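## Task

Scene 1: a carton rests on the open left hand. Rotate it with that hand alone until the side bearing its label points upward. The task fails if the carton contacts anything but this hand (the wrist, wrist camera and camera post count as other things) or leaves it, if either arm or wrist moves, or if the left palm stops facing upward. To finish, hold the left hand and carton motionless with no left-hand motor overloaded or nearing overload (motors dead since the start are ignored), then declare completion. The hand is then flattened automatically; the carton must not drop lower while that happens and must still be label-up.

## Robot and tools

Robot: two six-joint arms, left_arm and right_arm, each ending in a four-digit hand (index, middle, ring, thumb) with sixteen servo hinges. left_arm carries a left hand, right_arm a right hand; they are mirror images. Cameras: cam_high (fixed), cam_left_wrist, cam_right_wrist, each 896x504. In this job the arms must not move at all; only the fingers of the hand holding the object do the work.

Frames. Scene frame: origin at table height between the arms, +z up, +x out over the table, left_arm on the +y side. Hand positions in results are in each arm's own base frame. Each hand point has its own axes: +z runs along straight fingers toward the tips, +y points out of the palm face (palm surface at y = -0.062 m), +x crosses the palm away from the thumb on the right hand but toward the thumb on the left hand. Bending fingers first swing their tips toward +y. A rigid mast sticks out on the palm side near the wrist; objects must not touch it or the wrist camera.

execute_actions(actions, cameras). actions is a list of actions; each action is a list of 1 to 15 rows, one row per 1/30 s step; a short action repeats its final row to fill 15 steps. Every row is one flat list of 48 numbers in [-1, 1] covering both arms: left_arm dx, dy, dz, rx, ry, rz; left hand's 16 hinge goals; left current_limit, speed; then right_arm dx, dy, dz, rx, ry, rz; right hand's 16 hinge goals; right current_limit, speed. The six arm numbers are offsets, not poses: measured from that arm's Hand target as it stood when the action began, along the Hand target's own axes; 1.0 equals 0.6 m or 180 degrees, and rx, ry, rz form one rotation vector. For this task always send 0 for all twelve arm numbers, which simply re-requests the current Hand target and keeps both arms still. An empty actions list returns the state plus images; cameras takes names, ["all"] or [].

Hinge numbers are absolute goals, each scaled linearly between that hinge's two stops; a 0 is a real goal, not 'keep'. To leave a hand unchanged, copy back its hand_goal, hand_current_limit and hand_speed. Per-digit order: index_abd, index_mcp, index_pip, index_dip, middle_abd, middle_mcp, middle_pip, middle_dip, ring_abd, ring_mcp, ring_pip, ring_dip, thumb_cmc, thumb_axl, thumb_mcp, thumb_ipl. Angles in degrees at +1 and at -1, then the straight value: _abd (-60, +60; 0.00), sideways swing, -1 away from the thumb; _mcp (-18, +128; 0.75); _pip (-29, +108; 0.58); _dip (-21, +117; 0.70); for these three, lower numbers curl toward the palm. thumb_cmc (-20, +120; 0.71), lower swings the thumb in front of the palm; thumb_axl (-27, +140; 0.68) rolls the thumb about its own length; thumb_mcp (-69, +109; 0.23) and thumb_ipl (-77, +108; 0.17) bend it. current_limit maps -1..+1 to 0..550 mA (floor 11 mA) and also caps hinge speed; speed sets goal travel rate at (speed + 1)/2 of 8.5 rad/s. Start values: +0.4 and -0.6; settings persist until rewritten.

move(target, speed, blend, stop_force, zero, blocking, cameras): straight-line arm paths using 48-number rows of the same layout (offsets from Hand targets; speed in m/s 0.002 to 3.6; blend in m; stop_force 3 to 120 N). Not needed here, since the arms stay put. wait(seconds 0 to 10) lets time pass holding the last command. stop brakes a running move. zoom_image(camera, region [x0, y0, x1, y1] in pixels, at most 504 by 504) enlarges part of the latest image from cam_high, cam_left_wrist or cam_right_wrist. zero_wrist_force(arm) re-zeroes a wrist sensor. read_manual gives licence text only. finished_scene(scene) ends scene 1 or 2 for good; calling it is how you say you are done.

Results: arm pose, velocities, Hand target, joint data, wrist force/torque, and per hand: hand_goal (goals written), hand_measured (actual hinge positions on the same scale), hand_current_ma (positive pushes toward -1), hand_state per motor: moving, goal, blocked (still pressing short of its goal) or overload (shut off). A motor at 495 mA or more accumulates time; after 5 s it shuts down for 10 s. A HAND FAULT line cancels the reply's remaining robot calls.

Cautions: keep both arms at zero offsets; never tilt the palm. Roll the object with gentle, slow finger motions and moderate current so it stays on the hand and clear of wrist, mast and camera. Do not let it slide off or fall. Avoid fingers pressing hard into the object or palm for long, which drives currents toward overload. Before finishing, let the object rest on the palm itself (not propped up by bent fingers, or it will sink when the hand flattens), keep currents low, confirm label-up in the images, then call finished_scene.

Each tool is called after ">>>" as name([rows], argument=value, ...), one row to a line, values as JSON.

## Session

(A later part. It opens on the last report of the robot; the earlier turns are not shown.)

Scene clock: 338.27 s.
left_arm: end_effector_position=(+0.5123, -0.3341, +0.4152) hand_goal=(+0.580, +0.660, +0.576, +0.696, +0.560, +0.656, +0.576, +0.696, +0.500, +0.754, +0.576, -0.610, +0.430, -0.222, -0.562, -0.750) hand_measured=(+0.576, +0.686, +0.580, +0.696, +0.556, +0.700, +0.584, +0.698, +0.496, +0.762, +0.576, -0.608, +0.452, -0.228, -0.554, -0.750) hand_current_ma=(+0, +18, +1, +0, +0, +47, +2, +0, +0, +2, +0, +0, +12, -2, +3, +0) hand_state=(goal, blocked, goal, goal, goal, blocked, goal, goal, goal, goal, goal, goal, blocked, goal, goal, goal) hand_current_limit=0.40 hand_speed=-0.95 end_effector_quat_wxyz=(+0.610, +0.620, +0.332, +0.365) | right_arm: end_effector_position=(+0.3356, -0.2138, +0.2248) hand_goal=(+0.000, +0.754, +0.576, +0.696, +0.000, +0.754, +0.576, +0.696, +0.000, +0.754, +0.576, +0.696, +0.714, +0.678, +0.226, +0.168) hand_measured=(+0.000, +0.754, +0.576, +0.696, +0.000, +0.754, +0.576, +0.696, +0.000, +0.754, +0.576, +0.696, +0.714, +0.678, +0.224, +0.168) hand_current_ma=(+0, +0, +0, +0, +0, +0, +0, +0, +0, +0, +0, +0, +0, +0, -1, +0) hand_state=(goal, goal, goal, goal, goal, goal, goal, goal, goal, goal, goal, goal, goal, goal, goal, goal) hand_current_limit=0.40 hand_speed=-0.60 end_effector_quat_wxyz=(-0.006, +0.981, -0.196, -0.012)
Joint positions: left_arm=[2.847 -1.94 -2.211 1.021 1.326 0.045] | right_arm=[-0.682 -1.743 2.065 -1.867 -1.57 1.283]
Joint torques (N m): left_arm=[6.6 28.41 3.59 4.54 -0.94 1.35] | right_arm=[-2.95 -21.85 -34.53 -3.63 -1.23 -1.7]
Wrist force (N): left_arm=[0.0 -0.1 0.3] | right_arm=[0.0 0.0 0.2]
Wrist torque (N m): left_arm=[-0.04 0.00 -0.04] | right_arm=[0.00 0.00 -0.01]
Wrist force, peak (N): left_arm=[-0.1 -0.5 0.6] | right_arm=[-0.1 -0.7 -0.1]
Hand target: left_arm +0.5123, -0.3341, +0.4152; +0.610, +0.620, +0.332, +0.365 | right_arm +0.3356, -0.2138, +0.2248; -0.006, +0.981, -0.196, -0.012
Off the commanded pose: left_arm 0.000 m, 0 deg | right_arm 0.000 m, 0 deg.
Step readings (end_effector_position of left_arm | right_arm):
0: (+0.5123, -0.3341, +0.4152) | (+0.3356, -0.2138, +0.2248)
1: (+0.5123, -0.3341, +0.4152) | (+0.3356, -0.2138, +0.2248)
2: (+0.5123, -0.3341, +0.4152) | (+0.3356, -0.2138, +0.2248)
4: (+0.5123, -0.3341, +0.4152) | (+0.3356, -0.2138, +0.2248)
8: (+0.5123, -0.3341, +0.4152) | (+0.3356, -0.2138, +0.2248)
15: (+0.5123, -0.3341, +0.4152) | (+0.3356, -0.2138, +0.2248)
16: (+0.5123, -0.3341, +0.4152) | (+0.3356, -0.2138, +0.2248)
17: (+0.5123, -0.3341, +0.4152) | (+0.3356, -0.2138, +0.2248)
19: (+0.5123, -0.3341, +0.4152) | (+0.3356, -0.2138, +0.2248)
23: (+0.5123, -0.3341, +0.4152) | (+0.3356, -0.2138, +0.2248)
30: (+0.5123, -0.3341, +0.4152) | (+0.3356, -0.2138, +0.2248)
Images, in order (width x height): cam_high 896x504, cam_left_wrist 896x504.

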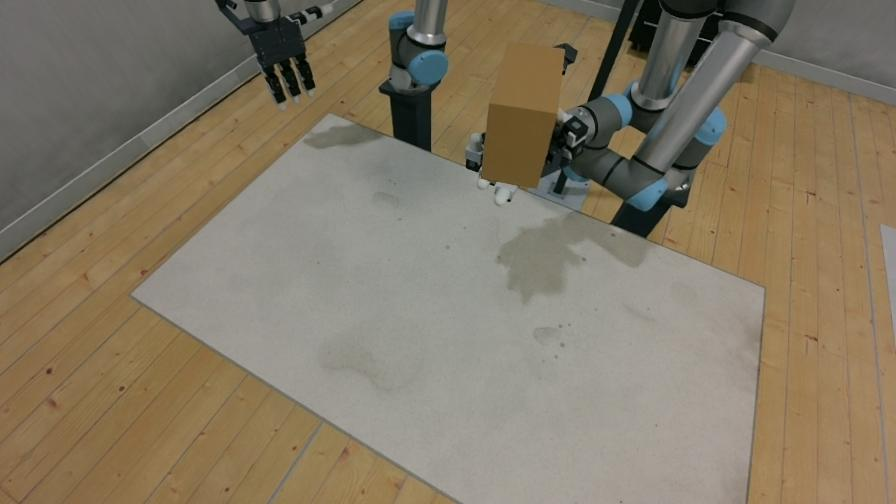

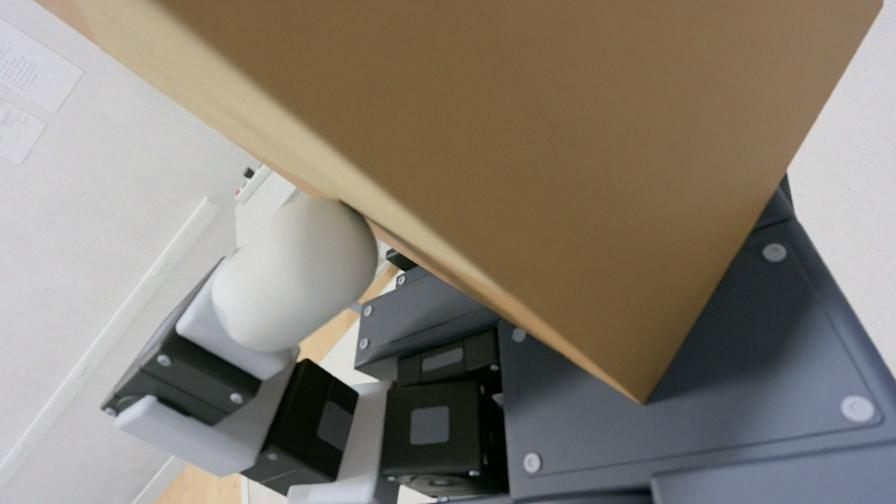

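>>> execute_actions([
  [[0,0,0,0,0,0, 0.58,0.66,0.576,0.696, 0.56,0.655,0.576,0.696, 0.05,0.754,0.576,-0.61, 0.429,-0.222,-0.562,-0.751, 0.4,-0.92, 0,0,0,0,0,0, 0,0.754,0.576,0.696,0,0.754,0.576,0.696,0,0.754,0.576,0.696,0.714,0.678,0.226,0.168,0.4,-0.6]],
  [[0,0,0,0,0,0, 0.58,0.66,0.576,0.696, 0.56,0.655,0.576,0.696, 0.05,0.754,0.576,-0.61, 0.429,-0.222,-0.562,-0.751, 0.4,-0.92, 0,0,0,0,0,0, 0,0.754,0.576,0.696,0,0.754,0.576,0.696,0,0.754,0.576,0.696,0.714,0.678,0.226,0.168,0.4,-0.6]],
  [[0,0,0,0,0,0, 0.58,0.66,0.576,0.696, 0.56,0.655,0.576,0.696, 0.05,0.754,0.576,-0.61, 0.429,-0.16,-0.573,-0.713, 0.4,-0.94, 0,0,0,0,0,0, 0,0.754,0.576,0.696,0,0.754,0.576,0.696,0,0.754,0.576,0.696,0.714,0.678,0.226,0.168,0.4,-0.6]],
  [[0,0,0,0,0,0, 0.58,0.66,0.576,0.696, 0.56,0.655,0.576,0.696, 0.05,0.754,0.576,-0.61, 0.429,-0.102,-0.584,-0.676, 0.4,-0.94, 0,0,0,0,0,0, 0,0.754,0.576,0.696,0,0.754,0.576,0.696,0,0.754,0.576,0.696,0.714,0.678,0.226,0.168,0.4,-0.6]],
  [[0,0,0,0,0,0, 0.58,0.66,0.576,0.696, 0.56,0.655,0.576,0.696, 0.05,0.754,0.576,-0.61, 0.429,-0.04,-0.6,-0.63, 0.4,-0.94, 0,0,0,0,0,0, 0,0.754,0.576,0.696,0,0.754,0.576,0.696,0,0.754,0.576,0.696,0.714,0.678,0.226,0.168,0.4,-0.6]],
], cameras=["cam_high", "cam_left_wrist"])

>>> zoom_image(camera="cam_high", region=[430, 30, 630, 210])

Scene clock: 401.37 s.
left_arm: end_effector_position=(+0.5123, -0.3341, +0.4152) hand_goal=(+0.580, +0.660, +0.576, +0.696, +0.560, +0.656, +0.576, +0.696, +0.050, +0.754, +0.576, -0.610, +0.430, -0.040, -0.600, -0.630) hand_measured=(+0.576, +0.680, +0.580, +0.696, +0.556, +0.700, +0.590, +0.702, +0.054, +0.762, +0.576, -0.608, +0.442, -0.058, -0.600, -0.636) hand_current_ma=(+0, +12, +1, +0, +0, +47, +5, +1, +0, +2, +0, +0, +3, -11, +0, -2) hand_state=(goal, blocked, goal, goal, goal, blocked, goal, goal, goal, goal, goal, goal, goal, goal, goal, goal) hand_current_limit=0.40 hand_speed=-0.94 end_effector_quat_wxyz=(+0.610, +0.620, +0.332, +0.365) | right_arm: end_effector_position=(+0.3356, -0.2138, +0.2248) hand_goal=(+0.000, +0.754, +0.576, +0.696, +0.000, +0.754, +0.576, +0.696, +0.000, +0.754, +0.576, +0.696, +0.714, +0.678, +0.226, +0.168) hand_measured=(+0.000, +0.754, +0.576, +0.696, +0.000, +0.754, +0.576, +0.696, +0.000, +0.754, +0.576, +0.696, +0.714, +0.678, +0.224, +0.168) hand_current_ma=(+0, +0, +0, +0, +0, +0, +0, +0, +0, +0, +0, +0, +0, +0, -1, +0) hand_state=(goal, goal, goal, goal, goal, goal, goal, goal, goal, goal, goal, goal, goal, goal, goal, goal) hand_current_limit=0.40 hand_speed=-0.60 end_effector_quat_wxyz=(-0.006, +0.981, -0.196, -0.012)
Joint positions: left_arm=[2.847 -1.94 -2.211 1.021 1.326 0.045] | right_arm=[-0.682 -1.743 2.065 -1.867 -1.57 1.283]
Joint torques (N m): left_arm=[6.31 31.77 7.22 4.4 -1.33 1.26] | right_arm=[-2.52 -21.74 -33.11 -3.6 -1.14 -2.02]
Wrist force (N): left_arm=[-0.1 -0.2 0.3] | right_arm=[0.0 0.1 0.2]
Wrist torque (N m): left_arm=[-0.05 0.02 -0.03] | right_arm=[0.00 0.01 -0.01]
Wrist force, peak (N): left_arm=[0.4 -0.3 0.5] | right_arm=[0.5 -0.5 -0.2]
Hand target: left_arm +0.5123, -0.3341, +0.4152; +0.610, +0.620, +0.332, +0.365 | right_arm +0.3356, -0.2138, +0.2248; -0.006, +0.981, -0.196, -0.012
Off the commanded pose: left_arm 0.000 m, 0 deg | right_arm 0.000 m, 0 deg.
Step readings (end_effector_position of left_arm | right_arm):
0: (+0.5123, -0.3341, +0.4152) | (+0.3356, -0.2138, +0.2248)
1: (+0.5123, -0.3341, +0.4152) | (+0.3356, -0.2138, +0.2248)
2: (+0.5123, -0.3341, +0.4152) | (+0.3356, -0.2138, +0.2248)
4: (+0.5123, -0.3341, +0.4152) | (+0.3356, -0.2138, +0.2248)
8: (+0.5123, -0.3341, +0.4152) | (+0.3356, -0.2138, +0.2248)
15: (+0.5123, -0.3341, +0.4152) | (+0.3356, -0.2138, +0.2248)
16: (+0.5123, -0.3341, +0.4152) | (+0.3356, -0.2138, +0.2248)
17: (+0.5123, -0.3341, +0.4152) | (+0.3356, -0.2138, +0.2248)
19: (+0.5123, -0.3341, +0.4152) | (+0.3356, -0.2138, +0.2248)
23: (+0.5123, -0.3341, +0.4152) | (+0.3356, -0.2138, +0.2248)
30: (+0.5123, -0.3341, +0.4152) | (+0.3356, -0.2138, +0.2248)
31: (+0.5123, -0.3341, +0.4152) | (+0.3356, -0.2138, +0.2248)
32: (+0.5123, -0.3341, +0.4152) | (+0.3356, -0.2138, +0.2248)
34: (+0.5123, -0.3341, +0.4152) | (+0.3356, -0.2138, +0.2248)
38: (+0.5123, -0.3341, +0.4152) | (+0.3356, -0.2138, +0.2248)
45: (+0.5123, -0.3341, +0.4152) | (+0.3356, -0.2138, +0.2248)
46: (+0.5123, -0.3341, +0.4152) | (+0.3356, -0.2138, +0.2248)
47: (+0.5123, -0.3341, +0.4152) | (+0.3356, -0.2138, +0.2248)
49: (+0.5123, -0.3341, +0.4152) | (+0.3356, -0.2138, +0.2248)
53: (+0.5123, -0.3341, +0.4152) | (+0.3356, -0.2138, +0.2248)
60: (+0.5123, -0.3341, +0.4152) | (+0.3356, -0.2138, +0.2248)
61: (+0.5123, -0.3341, +0.4152) | (+0.3356, -0.2138, +0.2248)
62: (+0.5123, -0.3341, +0.4152) | (+0.3356, -0.2138, +0.2248)
64: (+0.5123, -0.3341, +0.4152) | (+0.3356, -0.2138, +0.2248)
68: (+0.5123, -0.3341, +0.4152) | (+0.3356, -0.2138, +0.2248)
75: (+0.5123, -0.3341, +0.4152) | (+0.3356, -0.2138, +0.2248)
Images, in order (width x height): cam_high 896x504, cam_left_wrist 896x504.

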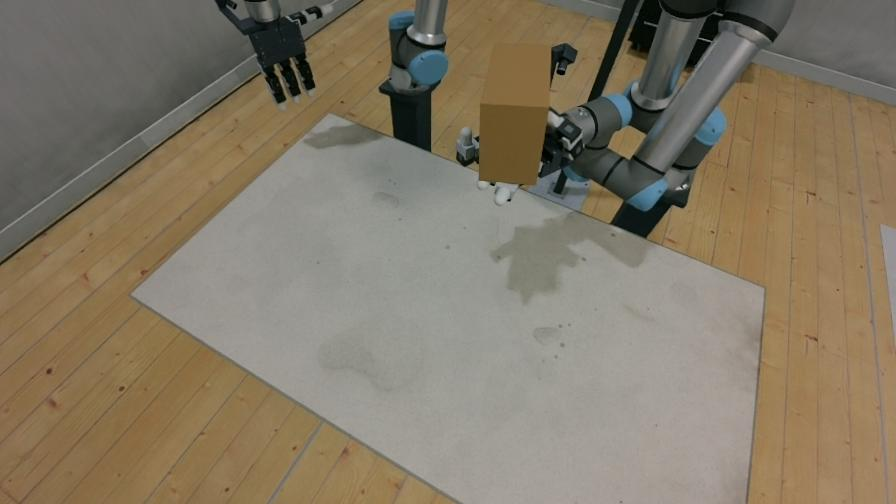

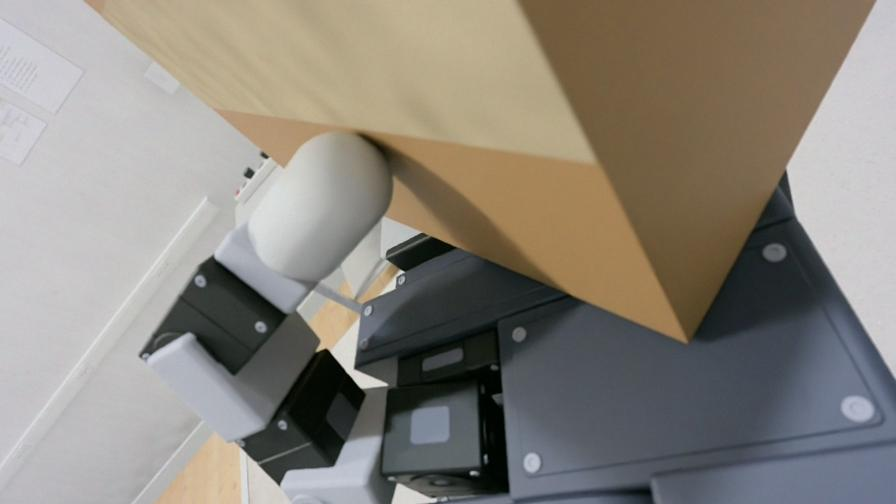

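Scaled by 2.520 from the camera's 896x504 image, which has a finer 1280x720 frame.

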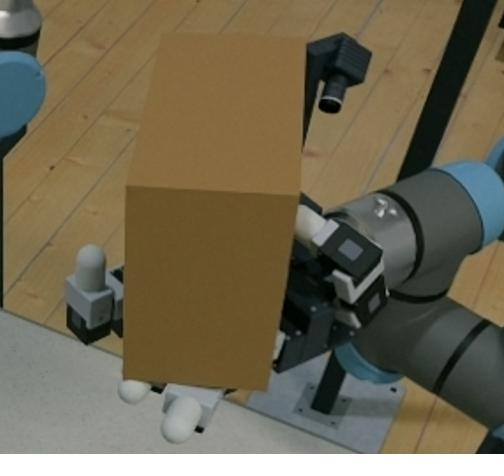

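>>> execute_actions([
  [[0,0,0,0,0,0, 0.58,0.66,0.576,0.696, 0.56,0.655,0.576,0.696, 0.05,0.754,0.576,-0.61, 0.543,-0.281,-0.506,-0.773, 0.4,-0.9, 0,0,0,0,0,0, 0,0.754,0.576,0.696,0,0.754,0.576,0.696,0,0.754,0.576,0.696,0.714,0.678,0.226,0.168,0.4,-0.6]],
  [[0,0,0,0,0,0, 0.58,0.66,0.576,0.696, 0.56,0.655,0.576,0.696, 0.05,0.754,0.576,-0.61, 0.543,-0.281,-0.506,-0.773, 0.4,-0.9, 0,0,0,0,0,0, 0,0.754,0.576,0.696,0,0.754,0.576,0.696,0,0.754,0.576,0.696,0.714,0.678,0.226,0.168,0.4,-0.6]],
  [[0,0,0,0,0,0, 0.58,0.66,0.576,0.696, 0.56,0.655,0.576,0.696, 0.05,0.754,0.576,-0.61, 0.357,-0.329,-0.557,-0.747, 0.4,-0.92, 0,0,0,0,0,0, 0,0.754,0.576,0.696,0,0.754,0.576,0.696,0,0.754,0.576,0.696,0.714,0.678,0.226,0.168,0.4,-0.6]],
  [[0,0,0,0,0,0, 0.58,0.66,0.576,0.696, 0.56,0.655,0.576,0.696, 0.05,0.754,0.576,-0.61, 0.357,-0.329,-0.557,-0.747, 0.4,-0.92, 0,0,0,0,0,0, 0,0.754,0.576,0.696,0,0.754,0.576,0.696,0,0.754,0.576,0.696,0.714,0.678,0.226,0.168,0.4,-0.6]],
], cameras=["cam_left_wrist"])

Scene clock: 482.13 s.
left_arm: end_effector_position=(+0.5123, -0.3341, +0.4152) hand_goal=(+0.580, +0.660, +0.576, +0.696, +0.560, +0.656, +0.576, +0.696, +0.050, +0.754, +0.576, -0.610, +0.358, -0.328, -0.556, -0.746) hand_measured=(+0.578, +0.680, +0.580, +0.696, +0.556, +0.690, +0.590, +0.702, +0.054, +0.762, +0.576, -0.608, +0.366, -0.326, -0.556, -0.750) hand_current_ma=(+0, +11, +1, +0, +0, +27, +5, +1, +0, +2, +0, +0, +2, +0, +0, -1) hand_state=(goal, blocked, goal, goal, goal, blocked, goal, goal, goal, goal, goal, goal, goal, goal, goal, goal) hand_current_limit=0.40 hand_speed=-0.92 end_effector_quat_wxyz=(+0.610, +0.620, +0.332, +0.365) | right_arm: end_effector_position=(+0.3356, -0.2138, +0.2248) hand_goal=(+0.000, +0.754, +0.576, +0.696, +0.000, +0.754, +0.576, +0.696, +0.000, +0.754, +0.576, +0.696, +0.714, +0.678, +0.226, +0.168) hand_measured=(+0.000, +0.754, +0.576, +0.696, +0.000, +0.754, +0.576, +0.696, +0.000, +0.754, +0.576, +0.696, +0.714, +0.678, +0.224, +0.168) hand_current_ma=(+0, +0, +0, +0, +0, +0, +0, +0, +0, +0, +0, +0, +0, +0, -1, +0) hand_state=(goal, goal, goal, goal, goal, goal, goal, goal, goal, goal, goal, goal, goal, goal, goal, goal) hand_current_limit=0.40 hand_speed=-0.60 end_effector_quat_wxyz=(-0.006, +0.981, -0.196, -0.012)
Joint positions: left_arm=[2.847 -1.94 -2.211 1.021 1.326 0.045] | right_arm=[-0.682 -1.743 2.065 -1.867 -1.57 1.283]
Joint torques (N m): left_arm=[7.16 31.35 10.19 4.66 -0.67 1.44] | right_arm=[-1.34 -21.98 -33.75 -3.74 -1.22 -2.02]
Wrist force (N): left_arm=[0.0 0.2 0.4] | right_arm=[0.3 0.0 0.1]
Wrist torque (N m): left_arm=[-0.02 0.00 -0.03] | right_arm=[-0.01 -0.04 0.03]
Wrist force, peak (N): left_arm=[-0.1 0.1 0.7] | right_arm=[0.6 -0.2 0.4]
Hand target: left_arm +0.5123, -0.3341, +0.4152; +0.610, +0.620, +0.332, +0.365 | right_arm +0.3356, -0.2138, +0.2248; -0.006, +0.981, -0.196, -0.012
Off the commanded pose: left_arm 0.000 m, 0 deg | right_arm 0.000 m, 0 deg.
Step readings (end_effector_position of left_arm | right_arm):
0: (+0.5123, -0.3341, +0.4152) | (+0.3356, -0.2138, +0.2248)
1: (+0.5123, -0.3341, +0.4152) | (+0.3356, -0.2138, +0.2248)
2: (+0.5123, -0.3341, +0.4152) | (+0.3356, -0.2138, +0.2248)
4: (+0.5123, -0.3341, +0.4152) | (+0.3356, -0.2138, +0.2248)
8: (+0.5123, -0.3341, +0.4152) | (+0.3356, -0.2138, +0.2248)
15: (+0.5123, -0.3341, +0.4152) | (+0.3356, -0.2138, +0.2248)
16: (+0.5123, -0.3341, +0.4152) | (+0.3356, -0.2138, +0.2248)
17: (+0.5123, -0.3341, +0.4152) | (+0.3356, -0.2138, +0.2248)
19: (+0.5123, -0.3341, +0.4152) | (+0.3356, -0.2138, +0.2248)
23: (+0.5123, -0.3341, +0.4152) | (+0.3356, -0.2138, +0.2248)
30: (+0.5123, -0.3341, +0.4152) | (+0.3356, -0.2138, +0.2248)
31: (+0.5123, -0.3341, +0.4152) | (+0.3356, -0.2138, +0.2248)
32: (+0.5123, -0.3341, +0.4152) | (+0.3356, -0.2138, +0.2248)
34: (+0.5123, -0.3341, +0.4152) | (+0.3356, -0.2138, +0.2248)
38: (+0.5123, -0.3341, +0.4152) | (+0.3356, -0.2138, +0.2248)
45: (+0.5123, -0.3341, +0.4152) | (+0.3356, -0.2138, +0.2248)
46: (+0.5123, -0.3341, +0.4152) | (+0.3356, -0.2138, +0.2248)
47: (+0.5123, -0.3341, +0.4152) | (+0.3356, -0.2138, +0.2248)
49: (+0.5123, -0.3341, +0.4152) | (+0.3356, -0.2138, +0.2248)
53: (+0.5123, -0.3341, +0.4152) | (+0.3356, -0.2138, +0.2248)
60: (+0.5123, -0.3341, +0.4152) | (+0.3356, -0.2138, +0.2248)
Images, in order (width x height): cam_left_wrist 896x504.

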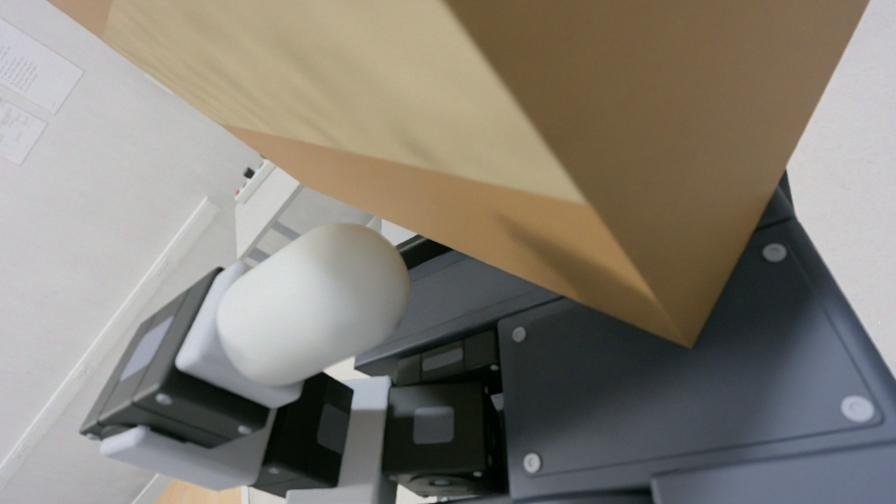

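>>> execute_actions([
  [[0,0,0,0,0,0, 0.58,0.66,0.576,0.696, 0.56,0.655,0.576,0.696, 0.05,0.754,0.576,-0.61, 0.143,-0.305,-0.517,-0.676, 0.4,-0.93, 0,0,0,0,0,0, 0,0.754,0.576,0.696,0,0.754,0.576,0.696,0,0.754,0.576,0.696,0.714,0.678,0.226,0.168,0.4,-0.6]],
  [[0,0,0,0,0,0, 0.58,0.66,0.576,0.696, 0.56,0.655,0.576,0.696, 0.05,0.754,0.576,-0.61, 0.143,-0.305,-0.517,-0.676, 0.4,-0.93, 0,0,0,0,0,0, 0,0.754,0.576,0.696,0,0.754,0.576,0.696,0,0.754,0.576,0.696,0.714,0.678,0.226,0.168,0.4,-0.6]],
  [[0,0,0,0,0,0, 0.58,0.66,0.576,0.696, 0.56,0.655,0.576,0.696, 0.05,0.754,0.576,-0.61, 0.07,-0.257,-0.568,-0.565, 0.4,-0.94, 0,0,0,0,0,0, 0,0.754,0.576,0.696,0,0.754,0.576,0.696,0,0.754,0.576,0.696,0.714,0.678,0.226,0.168,0.4,-0.6]],
], cameras=["cam_left_wrist","cam_high"])

>>> zoom_image(camera="cam_high", region=[430, 30, 630, 210])

Scene clock: 496.83 s.
left_arm: end_effector_position=(+0.5123, -0.3341, +0.4152) hand_goal=(+0.580, +0.660, +0.576, +0.696, +0.560, +0.656, +0.576, +0.696, +0.050, +0.754, +0.576, -0.610, +0.070, -0.256, -0.568, -0.564) hand_measured=(+0.578, +0.680, +0.580, +0.696, +0.556, +0.690, +0.590, +0.702, +0.054, +0.762, +0.576, -0.608, +0.074, -0.266, -0.568, -0.568) hand_current_ma=(+0, +11, +1, +0, +0, +27, +5, +1, +0, +2, +0, +0, +1, -4, +0, -1) hand_state=(goal, goal, goal, goal, goal, blocked, goal, goal, goal, goal, goal, goal, goal, goal, goal, goal) hand_current_limit=0.40 hand_speed=-0.94 end_effector_quat_wxyz=(+0.610, +0.620, +0.332, +0.365) | right_arm: end_effector_position=(+0.3356, -0.2138, +0.2248) hand_goal=(+0.000, +0.754, +0.576, +0.696, +0.000, +0.754, +0.576, +0.696, +0.000, +0.754, +0.576, +0.696, +0.714, +0.678, +0.226, +0.168) hand_measured=(+0.000, +0.754, +0.576, +0.696, +0.000, +0.754, +0.576, +0.696, +0.000, +0.754, +0.576, +0.696, +0.714, +0.678, +0.224, +0.168) hand_current_ma=(+0, +0, +0, +0, +0, +0, +0, +0, +0, +0, +0, +0, +0, +0, -1, +0) hand_state=(goal, goal, goal, goal, goal, goal, goal, goal, goal, goal, goal, goal, goal, goal, goal, goal) hand_current_limit=0.40 hand_speed=-0.60 end_effector_quat_wxyz=(-0.006, +0.981, -0.196, -0.012)
Joint positions: left_arm=[2.847 -1.94 -2.211 1.021 1.326 0.045] | right_arm=[-0.682 -1.743 2.065 -1.867 -1.57 1.283]
Joint torques (N m): left_arm=[6.7 32.53 11.33 4.47 -0.6 1.29] | right_arm=[-3.16 -21.96 -33.45 -3.71 -1.25 -2.06]
Wrist force (N): left_arm=[0.0 0.1 0.2] | right_arm=[0.0 -0.2 0.0]
Wrist torque (N m): left_arm=[0.00 0.00 -0.01] | right_arm=[-0.03 0.00 -0.01]
Wrist force, peak (N): left_arm=[0.1 -0.1 0.7] | right_arm=[0.5 -0.2 0.5]
Hand target: left_arm +0.5123, -0.3341, +0.4152; +0.610, +0.620, +0.332, +0.365 | right_arm +0.3356, -0.2138, +0.2248; -0.006, +0.981, -0.196, -0.012
Off the commanded pose: left_arm 0.000 m, 0 deg | right_arm 0.000 m, 0 deg.
Step readings (end_effector_position of left_arm | right_arm):
0: (+0.5123, -0.3341, +0.4152) | (+0.3356, -0.2138, +0.2248)
1: (+0.5123, -0.3341, +0.4152) | (+0.3356, -0.2138, +0.2248)
2: (+0.5123, -0.3341, +0.4152) | (+0.3356, -0.2138, +0.2248)
4: (+0.5123, -0.3341, +0.4152) | (+0.3356, -0.2138, +0.2248)
8: (+0.5123, -0.3341, +0.4152) | (+0.3356, -0.2138, +0.2248)
15: (+0.5123, -0.3341, +0.4152) | (+0.3356, -0.2138, +0.2248)
16: (+0.5123, -0.3341, +0.4152) | (+0.3356, -0.2138, +0.2248)
17: (+0.5123, -0.3341, +0.4152) | (+0.3356, -0.2138, +0.2248)
19: (+0.5123, -0.3341, +0.4152) | (+0.3356, -0.2138, +0.2248)
23: (+0.5123, -0.3341, +0.4152) | (+0.3356, -0.2138, +0.2248)
30: (+0.5123, -0.3341, +0.4152) | (+0.3356, -0.2138, +0.2248)
31: (+0.5123, -0.3341, +0.4152) | (+0.3356, -0.2138, +0.2248)
32: (+0.5123, -0.3341, +0.4152) | (+0.3356, -0.2138, +0.2248)
34: (+0.5123, -0.3341, +0.4152) | (+0.3356, -0.2138, +0.2248)
38: (+0.5123, -0.3341, +0.4152) | (+0.3356, -0.2138, +0.2248)
45: (+0.5123, -0.3341, +0.4152) | (+0.3356, -0.2138, +0.2248)
Images, in order (width x height): cam_high 896x504, cam_left_wrist 896x504.

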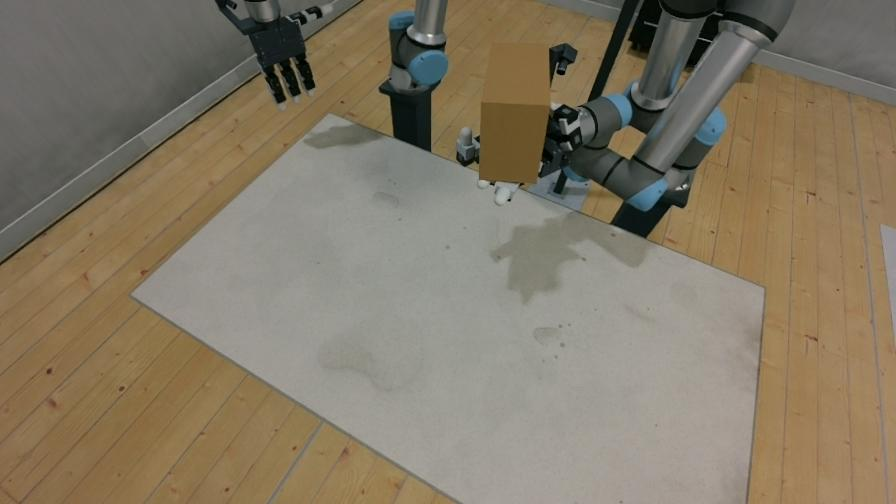

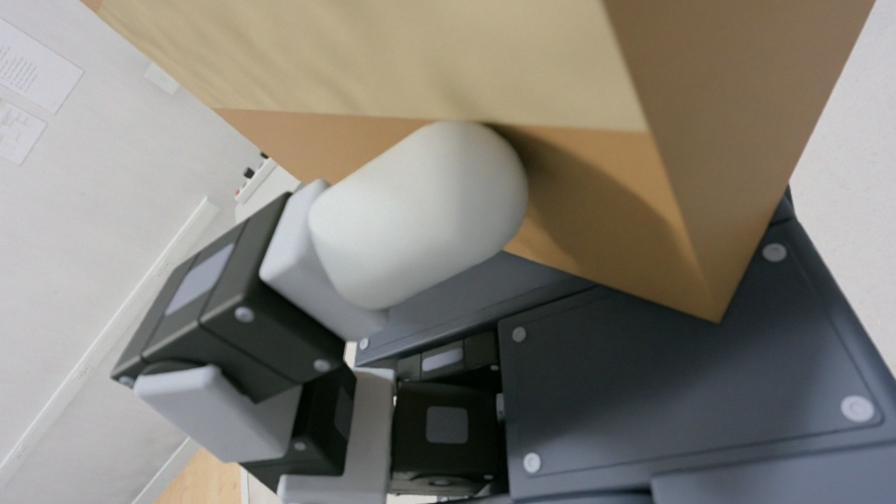

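Scaled by 2.520 from the camera's 896x504 image, which has a finer 1280x720 frame.

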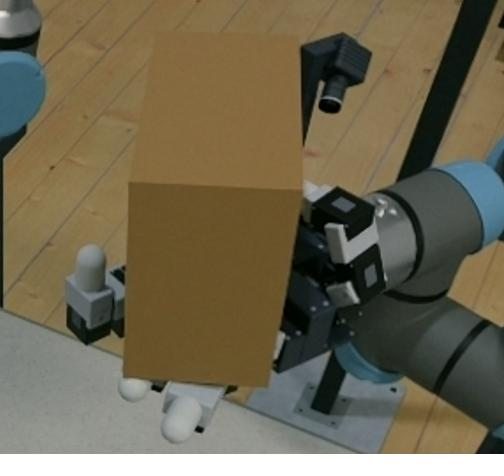

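>>> execute_actions([
  [[0,0,0,0,0,0, 0.58,0.66,0.576,0.696, 0.56,0.655,0.576,0.696, 0.05,0.754,0.576,-0.61, 0.0,-0.21,-0.618,-0.454, 0.4,-0.94, 0,0,0,0,0,0, 0,0.754,0.576,0.696,0,0.754,0.576,0.696,0,0.754,0.576,0.696,0.714,0.678,0.226,0.168,0.4,-0.6]],
  [[0,0,0,0,0,0, 0.58,0.66,0.576,0.696, 0.56,0.655,0.576,0.696, 0.05,0.754,0.576,-0.61, -0.03,-0.19,-0.65,-0.36, 0.4,-0.94, 0,0,0,0,0,0, 0,0.754,0.576,0.696,0,0.754,0.576,0.696,0,0.754,0.576,0.696,0.714,0.678,0.226,0.168,0.4,-0.6]],
  [[0,0,0,0,0,0, 0.58,0.66,0.576,0.696, 0.56,0.655,0.576,0.696, 0.05,0.754,0.576,-0.61, -0.07,-0.168,-0.695,-0.27, 0.4,-0.94, 0,0,0,0,0,0, 0,0.754,0.576,0.696,0,0.754,0.576,0.696,0,0.754,0.576,0.696,0.714,0.678,0.226,0.168,0.4,-0.6]],
], cameras=["cam_left_wrist","cam_high"])

>>> zoom_image(camera="cam_high", region=[430, 30, 630, 210])

Scene clock: 514.50 s.
left_arm: end_effector_position=(+0.5123, -0.3341, +0.4152) hand_goal=(+0.580, +0.660, +0.576, +0.696, +0.560, +0.656, +0.576, +0.696, +0.050, +0.754, +0.576, -0.610, -0.070, -0.168, -0.694, -0.270) hand_measured=(+0.578, +0.680, +0.580, +0.696, +0.556, +0.690, +0.590, +0.702, +0.054, +0.764, +0.576, -0.608, -0.070, -0.172, -0.698, -0.278) hand_current_ma=(+0, +11, +1, +0, +0, +27, +5, +1, +0, +4, +0, +0, +0, -1, -1, -3) hand_state=(goal, goal, goal, goal, goal, blocked, goal, goal, goal, goal, goal, goal, goal, goal, goal, goal) hand_current_limit=0.40 hand_speed=-0.94 end_effector_quat_wxyz=(+0.610, +0.620, +0.332, +0.365) | right_arm: end_effector_position=(+0.3356, -0.2138, +0.2248) hand_goal=(+0.000, +0.754, +0.576, +0.696, +0.000, +0.754, +0.576, +0.696, +0.000, +0.754, +0.576, +0.696, +0.714, +0.678, +0.226, +0.168) hand_measured=(+0.000, +0.754, +0.576, +0.696, +0.000, +0.754, +0.576, +0.696, +0.000, +0.754, +0.576, +0.696, +0.714, +0.678, +0.224, +0.168) hand_current_ma=(+0, +0, +0, +0, +0, +0, +0, +0, +0, +0, +0, +0, +0, +0, -1, +0) hand_state=(goal, goal, goal, goal, goal, goal, goal, goal, goal, goal, goal, goal, goal, goal, goal, goal) hand_current_limit=0.40 hand_speed=-0.60 end_effector_quat_wxyz=(-0.006, +0.981, -0.196, -0.012)
Joint positions: left_arm=[2.847 -1.94 -2.211 1.021 1.326 0.045] | right_arm=[-0.682 -1.743 2.065 -1.867 -1.57 1.283]
Joint torques (N m): left_arm=[5.48 31.49 10.66 4.56 -0.48 1.14] | right_arm=[-1.83 -21.72 -33.18 -3.6 -1.16 -2.08]
Wrist force (N): left_arm=[0.1 -0.3 0.1] | right_arm=[0.2 -0.2 0.0]
Wrist torque (N m): left_arm=[-0.03 -0.01 0.03] | right_arm=[-0.02 -0.03 0.01]
Wrist force, peak (N): left_arm=[-0.1 -0.3 0.7] | right_arm=[0.7 -0.2 0.2]
Hand target: left_arm +0.5123, -0.3341, +0.4152; +0.610, +0.620, +0.332, +0.365 | right_arm +0.3356, -0.2138, +0.2248; -0.006, +0.981, -0.196, -0.012
Off the commanded pose: left_arm 0.000 m, 0 deg | right_arm 0.000 m, 0 deg.
Step readings (end_effector_position of left_arm | right_arm):
0: (+0.5123, -0.3341, +0.4152) | (+0.3356, -0.2138, +0.2248)
1: (+0.5123, -0.3341, +0.4152) | (+0.3356, -0.2138, +0.2248)
2: (+0.5123, -0.3341, +0.4152) | (+0.3356, -0.2138, +0.2248)
4: (+0.5123, -0.3341, +0.4152) | (+0.3356, -0.2138, +0.2248)
8: (+0.5123, -0.3341, +0.4152) | (+0.3356, -0.2138, +0.2248)
15: (+0.5123, -0.3341, +0.4152) | (+0.3356, -0.2138, +0.2248)
16: (+0.5123, -0.3341, +0.4152) | (+0.3356, -0.2138, +0.2248)
17: (+0.5123, -0.3341, +0.4152) | (+0.3356, -0.2138, +0.2248)
19: (+0.5123, -0.3341, +0.4152) | (+0.3356, -0.2138, +0.2248)
23: (+0.5123, -0.3341, +0.4152) | (+0.3356, -0.2138, +0.2248)
30: (+0.5123, -0.3341, +0.4152) | (+0.3356, -0.2138, +0.2248)
31: (+0.5123, -0.3341, +0.4152) | (+0.3356, -0.2138, +0.2248)
32: (+0.5123, -0.3341, +0.4152) | (+0.3356, -0.2138, +0.2248)
34: (+0.5123, -0.3341, +0.4152) | (+0.3356, -0.2138, +0.2248)
38: (+0.5123, -0.3341, +0.4152) | (+0.3356, -0.2138, +0.2248)
45: (+0.5123, -0.3341, +0.4152) | (+0.3356, -0.2138, +0.2248)
Images, in order (width x height): cam_high 896x504, cam_left_wrist 896x504.

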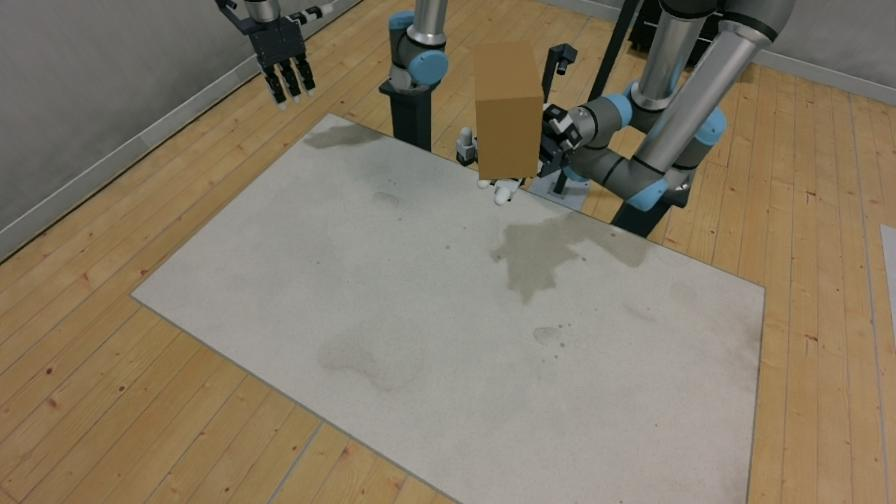

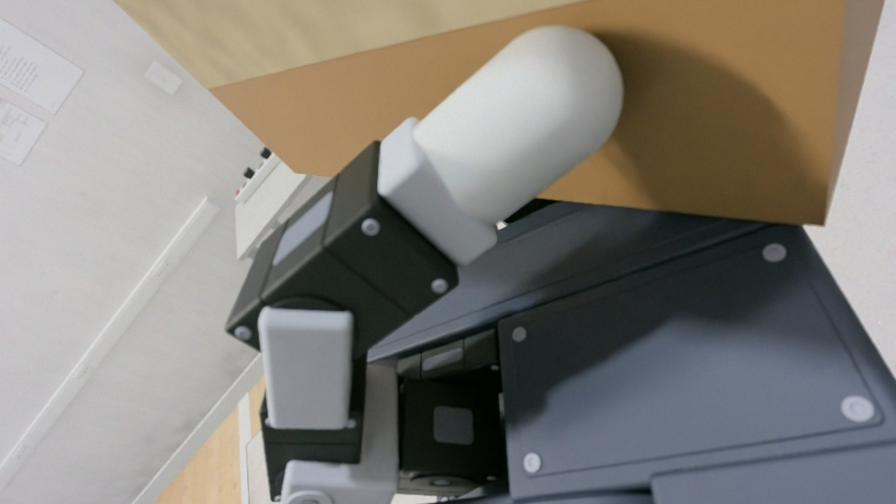

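Scaled by 2.520 from the camera's 896x504 image, which has a finer 1280x720 frame.

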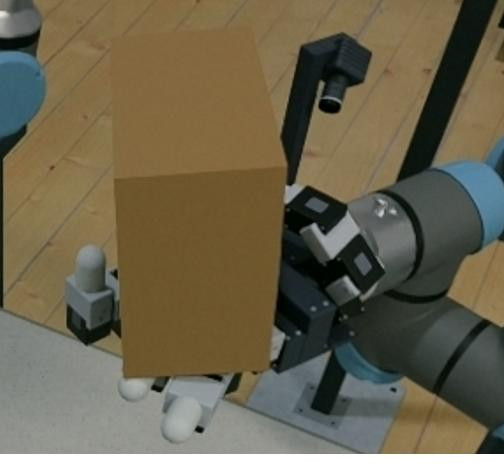

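>>> execute_actions([
  [[0,0,0,0,0,0, 0.58,0.70,0.576,0.696, 0.56,0.70,0.576,0.696, -0.25,0.75,0.576,-0.61, 0.543,-0.281,-0.506,-0.773, 0.4,-0.92, 0,0,0,0,0,0, 0,0.754,0.576,0.696,0,0.754,0.576,0.696,0,0.754,0.576,0.696,0.714,0.678,0.226,0.168,0.4,-0.6]],
  [[0,0,0,0,0,0, 0.58,0.73,0.576,0.696, 0.56,0.73,0.576,0.696, -0.25,0.75,0.576,-0.61, 0.543,-0.281,-0.506,-0.773, 0.4,-0.92, 0,0,0,0,0,0, 0,0.754,0.576,0.696,0,0.754,0.576,0.696,0,0.754,0.576,0.696,0.714,0.678,0.226,0.168,0.4,-0.6]],
], cameras=["cam_left_wrist","cam_high"])

>>> zoom_image(camera="cam_high", region=[430, 30, 630, 210])

Scene clock: 587.53 s.
left_arm: end_effector_position=(+0.5123, -0.3341, +0.4152) hand_goal=(+0.580, +0.730, +0.576, +0.696, +0.560, +0.730, +0.576, +0.696, -0.250, +0.750, +0.576, -0.610, +0.544, -0.280, -0.506, -0.772) hand_measured=(+0.578, +0.736, +0.580, +0.696, +0.556, +0.750, +0.590, +0.702, -0.246, +0.764, +0.576, -0.608, +0.544, -0.276, -0.510, -0.770) hand_current_ma=(+0, +2, +1, +0, +0, +11, +5, +1, +0, +6, +0, +0, +0, +0, -1, +0) hand_state=(goal, goal, goal, goal, goal, blocked, goal, goal, goal, goal, goal, goal, goal, goal, goal, goal) hand_current_limit=0.40 hand_speed=-0.92 end_effector_quat_wxyz=(+0.610, +0.620, +0.332, +0.365) | right_arm: end_effector_position=(+0.3356, -0.2138, +0.2248) hand_goal=(+0.000, +0.754, +0.576, +0.696, +0.000, +0.754, +0.576, +0.696, +0.000, +0.754, +0.576, +0.696, +0.714, +0.678, +0.226, +0.168) hand_measured=(+0.000, +0.754, +0.576, +0.696, +0.000, +0.754, +0.576, +0.696, +0.000, +0.754, +0.576, +0.696, +0.714, +0.678, +0.224, +0.168) hand_current_ma=(+0, +0, +0, +0, +0, +0, +0, +0, +0, +0, +0, +0, +0, +0, -1, +0) hand_state=(goal, goal, goal, goal, goal, goal, goal, goal, goal, goal, goal, goal, goal, goal, goal, goal) hand_current_limit=0.40 hand_speed=-0.60 end_effector_quat_wxyz=(-0.006, +0.981, -0.196, -0.012)
Joint positions: left_arm=[2.847 -1.94 -2.211 1.021 1.326 0.045] | right_arm=[-0.682 -1.743 2.065 -1.867 -1.57 1.283]
Joint torques (N m): left_arm=[4.05 31.3 14.01 4.43 -1.24 1.31] | right_arm=[-2.19 -21.05 -33.34 -3.43 -0.95 -1.79]
Wrist force (N): left_arm=[0.1 0.1 0.4] | right_arm=[0.2 0.1 0.0]
Wrist torque (N m): left_arm=[-0.01 -0.01 0.00] | right_arm=[0.01 -0.01 0.01]
Wrist force, peak (N): left_arm=[0.1 -0.1 0.8] | right_arm=[0.3 -0.2 0.7]
Hand target: left_arm +0.5123, -0.3341, +0.4152; +0.610, +0.620, +0.332, +0.365 | right_arm +0.3356, -0.2138, +0.2248; -0.006, +0.981, -0.196, -0.012
Off the commanded pose: left_arm 0.000 m, 0 deg | right_arm 0.000 m, 0 deg.
Step readings (end_effector_position of left_arm | right_arm):
0: (+0.5123, -0.3341, +0.4152) | (+0.3356, -0.2138, +0.2248)
1: (+0.5123, -0.3341, +0.4152) | (+0.3356, -0.2138, +0.2248)
2: (+0.5123, -0.3341, +0.4152) | (+0.3356, -0.2138, +0.2248)
4: (+0.5123, -0.3341, +0.4152) | (+0.3356, -0.2138, +0.2248)
8: (+0.5123, -0.3341, +0.4152) | (+0.3356, -0.2138, +0.2248)
15: (+0.5123, -0.3341, +0.4152) | (+0.3356, -0.2138, +0.2248)
16: (+0.5123, -0.3341, +0.4152) | (+0.3356, -0.2138, +0.2248)
17: (+0.5123, -0.3341, +0.4152) | (+0.3356, -0.2138, +0.2248)
19: (+0.5123, -0.3341, +0.4152) | (+0.3356, -0.2138, +0.2248)
23: (+0.5123, -0.3341, +0.4152) | (+0.3356, -0.2138, +0.2248)
30: (+0.5123, -0.3341, +0.4152) | (+0.3356, -0.2138, +0.2248)
Images, in order (width x height): cam_high 896x504, cam_left_wrist 896x504.

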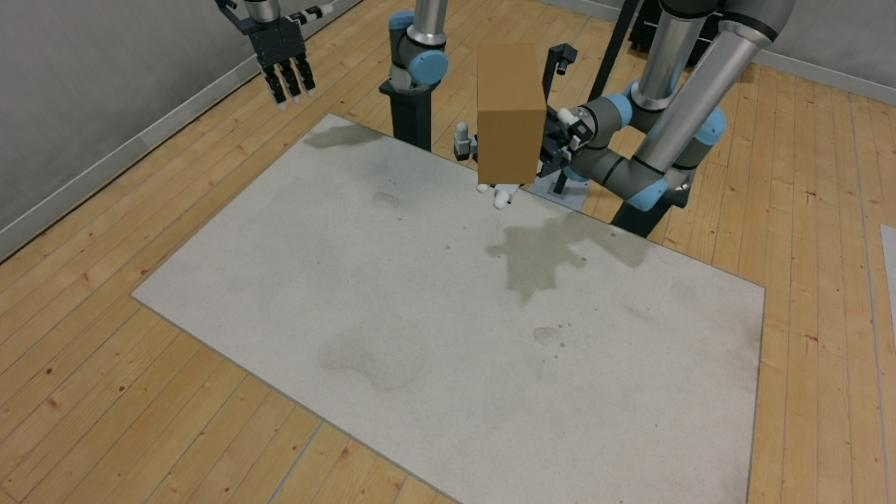

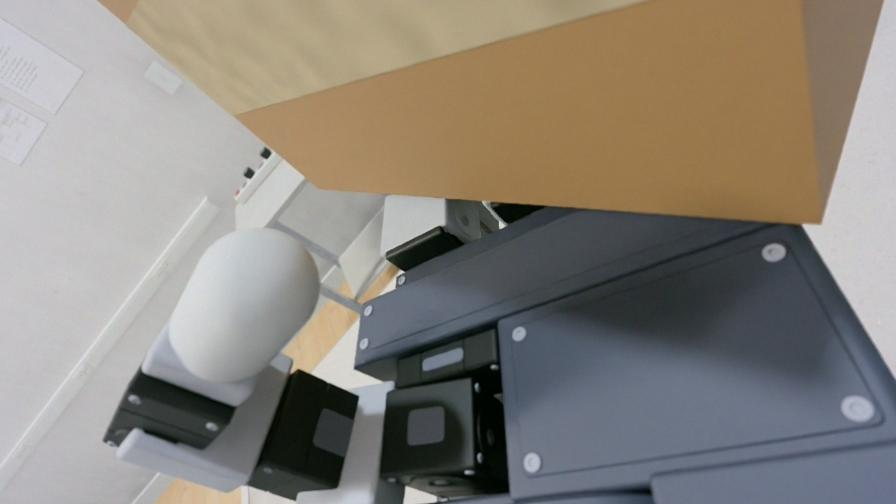

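Scaled by 2.520 from the camera's 896x504 image, which has a finer 1280x720 frame.

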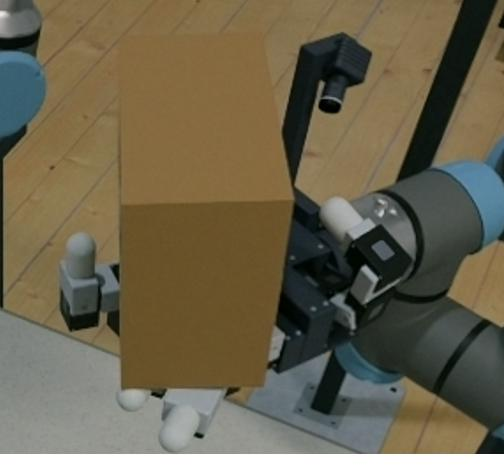

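>>> execute_actions([
  [[0,0,0,0,0,0, 0.58,0.73,0.576,0.696, 0.56,0.80,0.576,0.696, -0.25,0.74,0.576,-0.61, 0.543,-0.281,-0.506,-0.773, 0.4,-0.94, 0,0,0,0,0,0, 0,0.754,0.576,0.696,0,0.754,0.576,0.696,0,0.754,0.576,0.696,0.714,0.678,0.226,0.168,0.4,-0.6]],
  [[0,0,0,0,0,0, 0.58,0.73,0.576,0.696, 0.56,0.84,0.576,0.696, -0.25,0.74,0.576,-0.61, 0.543,-0.281,-0.506,-0.773, 0.4,-0.94, 0,0,0,0,0,0, 0,0.754,0.576,0.696,0,0.754,0.576,0.696,0,0.754,0.576,0.696,0.714,0.678,0.226,0.168,0.4,-0.6]],
  [[0,0,0,0,0,0, 0.58,0.73,0.576,0.696, -0.15,0.84,0.576,0.696, -0.25,0.74,0.576,-0.61, 0.543,-0.281,-0.506,-0.773, 0.4,-0.9, 0,0,0,0,0,0, 0,0.754,0.576,0.696,0,0.754,0.576,0.696,0,0.754,0.576,0.696,0.714,0.678,0.226,0.168,0.4,-0.6]],
], cameras=["cam_left_wrist","cam_high"])

>>> zoom_image(camera="cam_high", region=[430, 30, 630, 210])

Scene clock: 599.00 s.
left_arm: end_effector_position=(+0.5123, -0.3341, +0.4152) hand_goal=(+0.580, +0.730, +0.576, +0.696, -0.150, +0.840, +0.576, +0.696, -0.250, +0.740, +0.576, -0.610, +0.544, -0.280, -0.506, -0.772) hand_measured=(+0.578, +0.744, +0.580, +0.696, -0.146, +0.848, +0.586, +0.700, -0.248, +0.764, +0.576, -0.608, +0.544, -0.276, -0.510, -0.770) hand_current_ma=(+0, +5, +1, +0, +0, +2, +2, +1, +0, +16, +0, +0, +0, +0, -1, +0) hand_state=(goal, goal, goal, goal, goal, goal, goal, goal, goal, blocked, goal, goal, goal, goal, goal, goal) hand_current_limit=0.40 hand_speed=-0.90 end_effector_quat_wxyz=(+0.610, +0.620, +0.332, +0.365) | right_arm: end_effector_position=(+0.3356, -0.2138, +0.2248) hand_goal=(+0.000, +0.754, +0.576, +0.696, +0.000, +0.754, +0.576, +0.696, +0.000, +0.754, +0.576, +0.696, +0.714, +0.678, +0.226, +0.168) hand_measured=(+0.000, +0.754, +0.576, +0.696, +0.000, +0.754, +0.576, +0.696, +0.000, +0.754, +0.576, +0.696, +0.714, +0.678, +0.224, +0.168) hand_current_ma=(+0, +0, +0, +0, +0, +0, +0, +0, +0, +0, +0, +0, +0, +0, -1, +0) hand_state=(goal, goal, goal, goal, goal, goal, goal, goal, goal, goal, goal, goal, goal, goal, goal, goal) hand_current_limit=0.40 hand_speed=-0.60 end_effector_quat_wxyz=(-0.006, +0.981, -0.196, -0.012)
Joint positions: left_arm=[2.847 -1.94 -2.211 1.021 1.326 0.045] | right_arm=[-0.682 -1.743 2.065 -1.867 -1.57 1.283]
Joint torques (N m): left_arm=[3.73 31.18 13.55 4.41 -1.25 1.18] | right_arm=[-2.7 -22.49 -33.65 -3.52 -1.08 -2.15]
Wrist force (N): left_arm=[-0.2 -0.1 0.1] | right_arm=[-0.2 -0.2 0.0]
Wrist torque (N m): left_arm=[0.01 0.03 -0.02] | right_arm=[-0.01 0.04 -0.03]
Wrist force, peak (N): left_arm=[-0.5 -0.1 0.5] | right_arm=[0.7 -0.2 -0.1]
Hand target: left_arm +0.5123, -0.3341, +0.4152; +0.610, +0.620, +0.332, +0.365 | right_arm +0.3356, -0.2138, +0.2248; -0.006, +0.981, -0.196, -0.012
Off the commanded pose: left_arm 0.000 m, 0 deg | right_arm 0.000 m, 0 deg.
Step readings (end_effector_position of left_arm | right_arm):
0: (+0.5123, -0.3341, +0.4152) | (+0.3356, -0.2138, +0.2248)
1: (+0.5123, -0.3341, +0.4152) | (+0.3356, -0.2138, +0.2248)
2: (+0.5123, -0.3341, +0.4152) | (+0.3356, -0.2138, +0.2248)
4: (+0.5123, -0.3341, +0.4152) | (+0.3356, -0.2138, +0.2248)
8: (+0.5123, -0.3341, +0.4152) | (+0.3356, -0.2138, +0.2248)
15: (+0.5123, -0.3341, +0.4152) | (+0.3356, -0.2138, +0.2248)
16: (+0.5123, -0.3341, +0.4152) | (+0.3356, -0.2138, +0.2248)
17: (+0.5123, -0.3341, +0.4152) | (+0.3356, -0.2138, +0.2248)
19: (+0.5123, -0.3341, +0.4152) | (+0.3356, -0.2138, +0.2248)
23: (+0.5123, -0.3341, +0.4152) | (+0.3356, -0.2138, +0.2248)
30: (+0.5123, -0.3341, +0.4152) | (+0.3356, -0.2138, +0.2248)
31: (+0.5123, -0.3341, +0.4152) | (+0.3356, -0.2138, +0.2248)
32: (+0.5123, -0.3341, +0.4152) | (+0.3356, -0.2138, +0.2248)
34: (+0.5123, -0.3341, +0.4152) | (+0.3356, -0.2138, +0.2248)
38: (+0.5123, -0.3341, +0.4152) | (+0.3356, -0.2138, +0.2248)
45: (+0.5123, -0.3341, +0.4152) | (+0.3356, -0.2138, +0.2248)
Images, in order (width x height): cam_high 896x504, cam_left_wrist 896x504.

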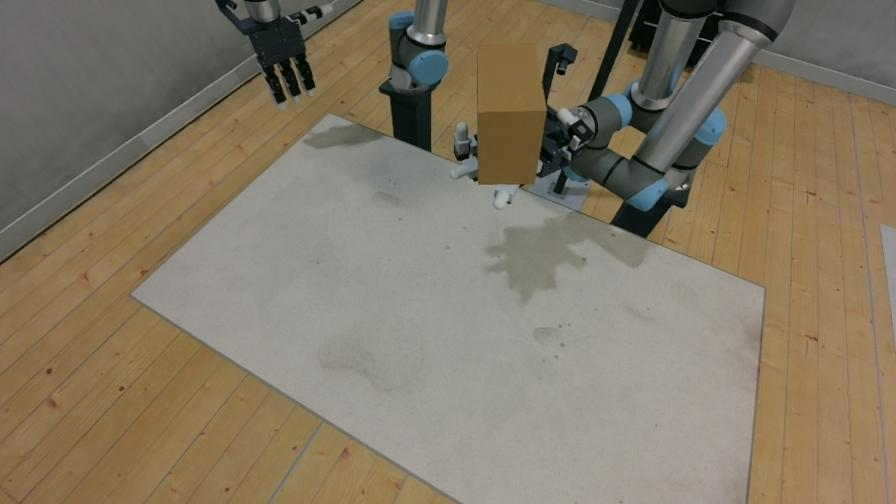

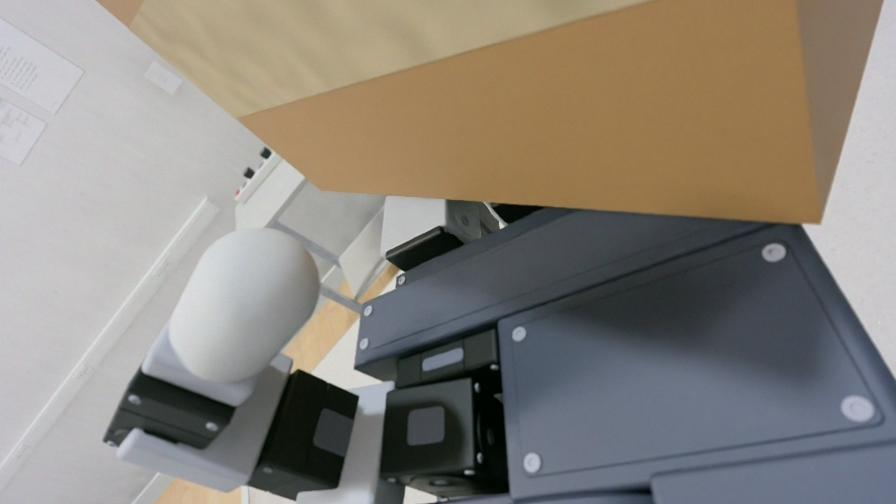

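Scaled by 2.520 from the camera's 896x504 image, which has a finer 1280x720 frame.

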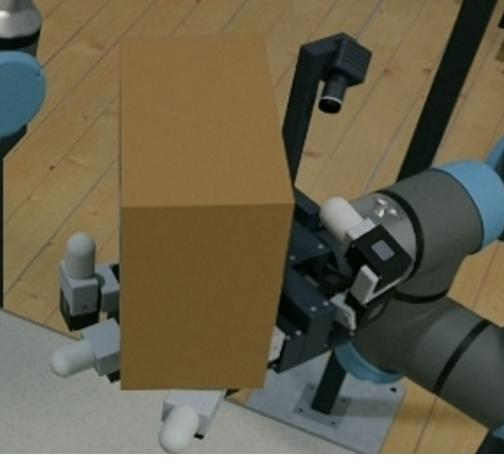

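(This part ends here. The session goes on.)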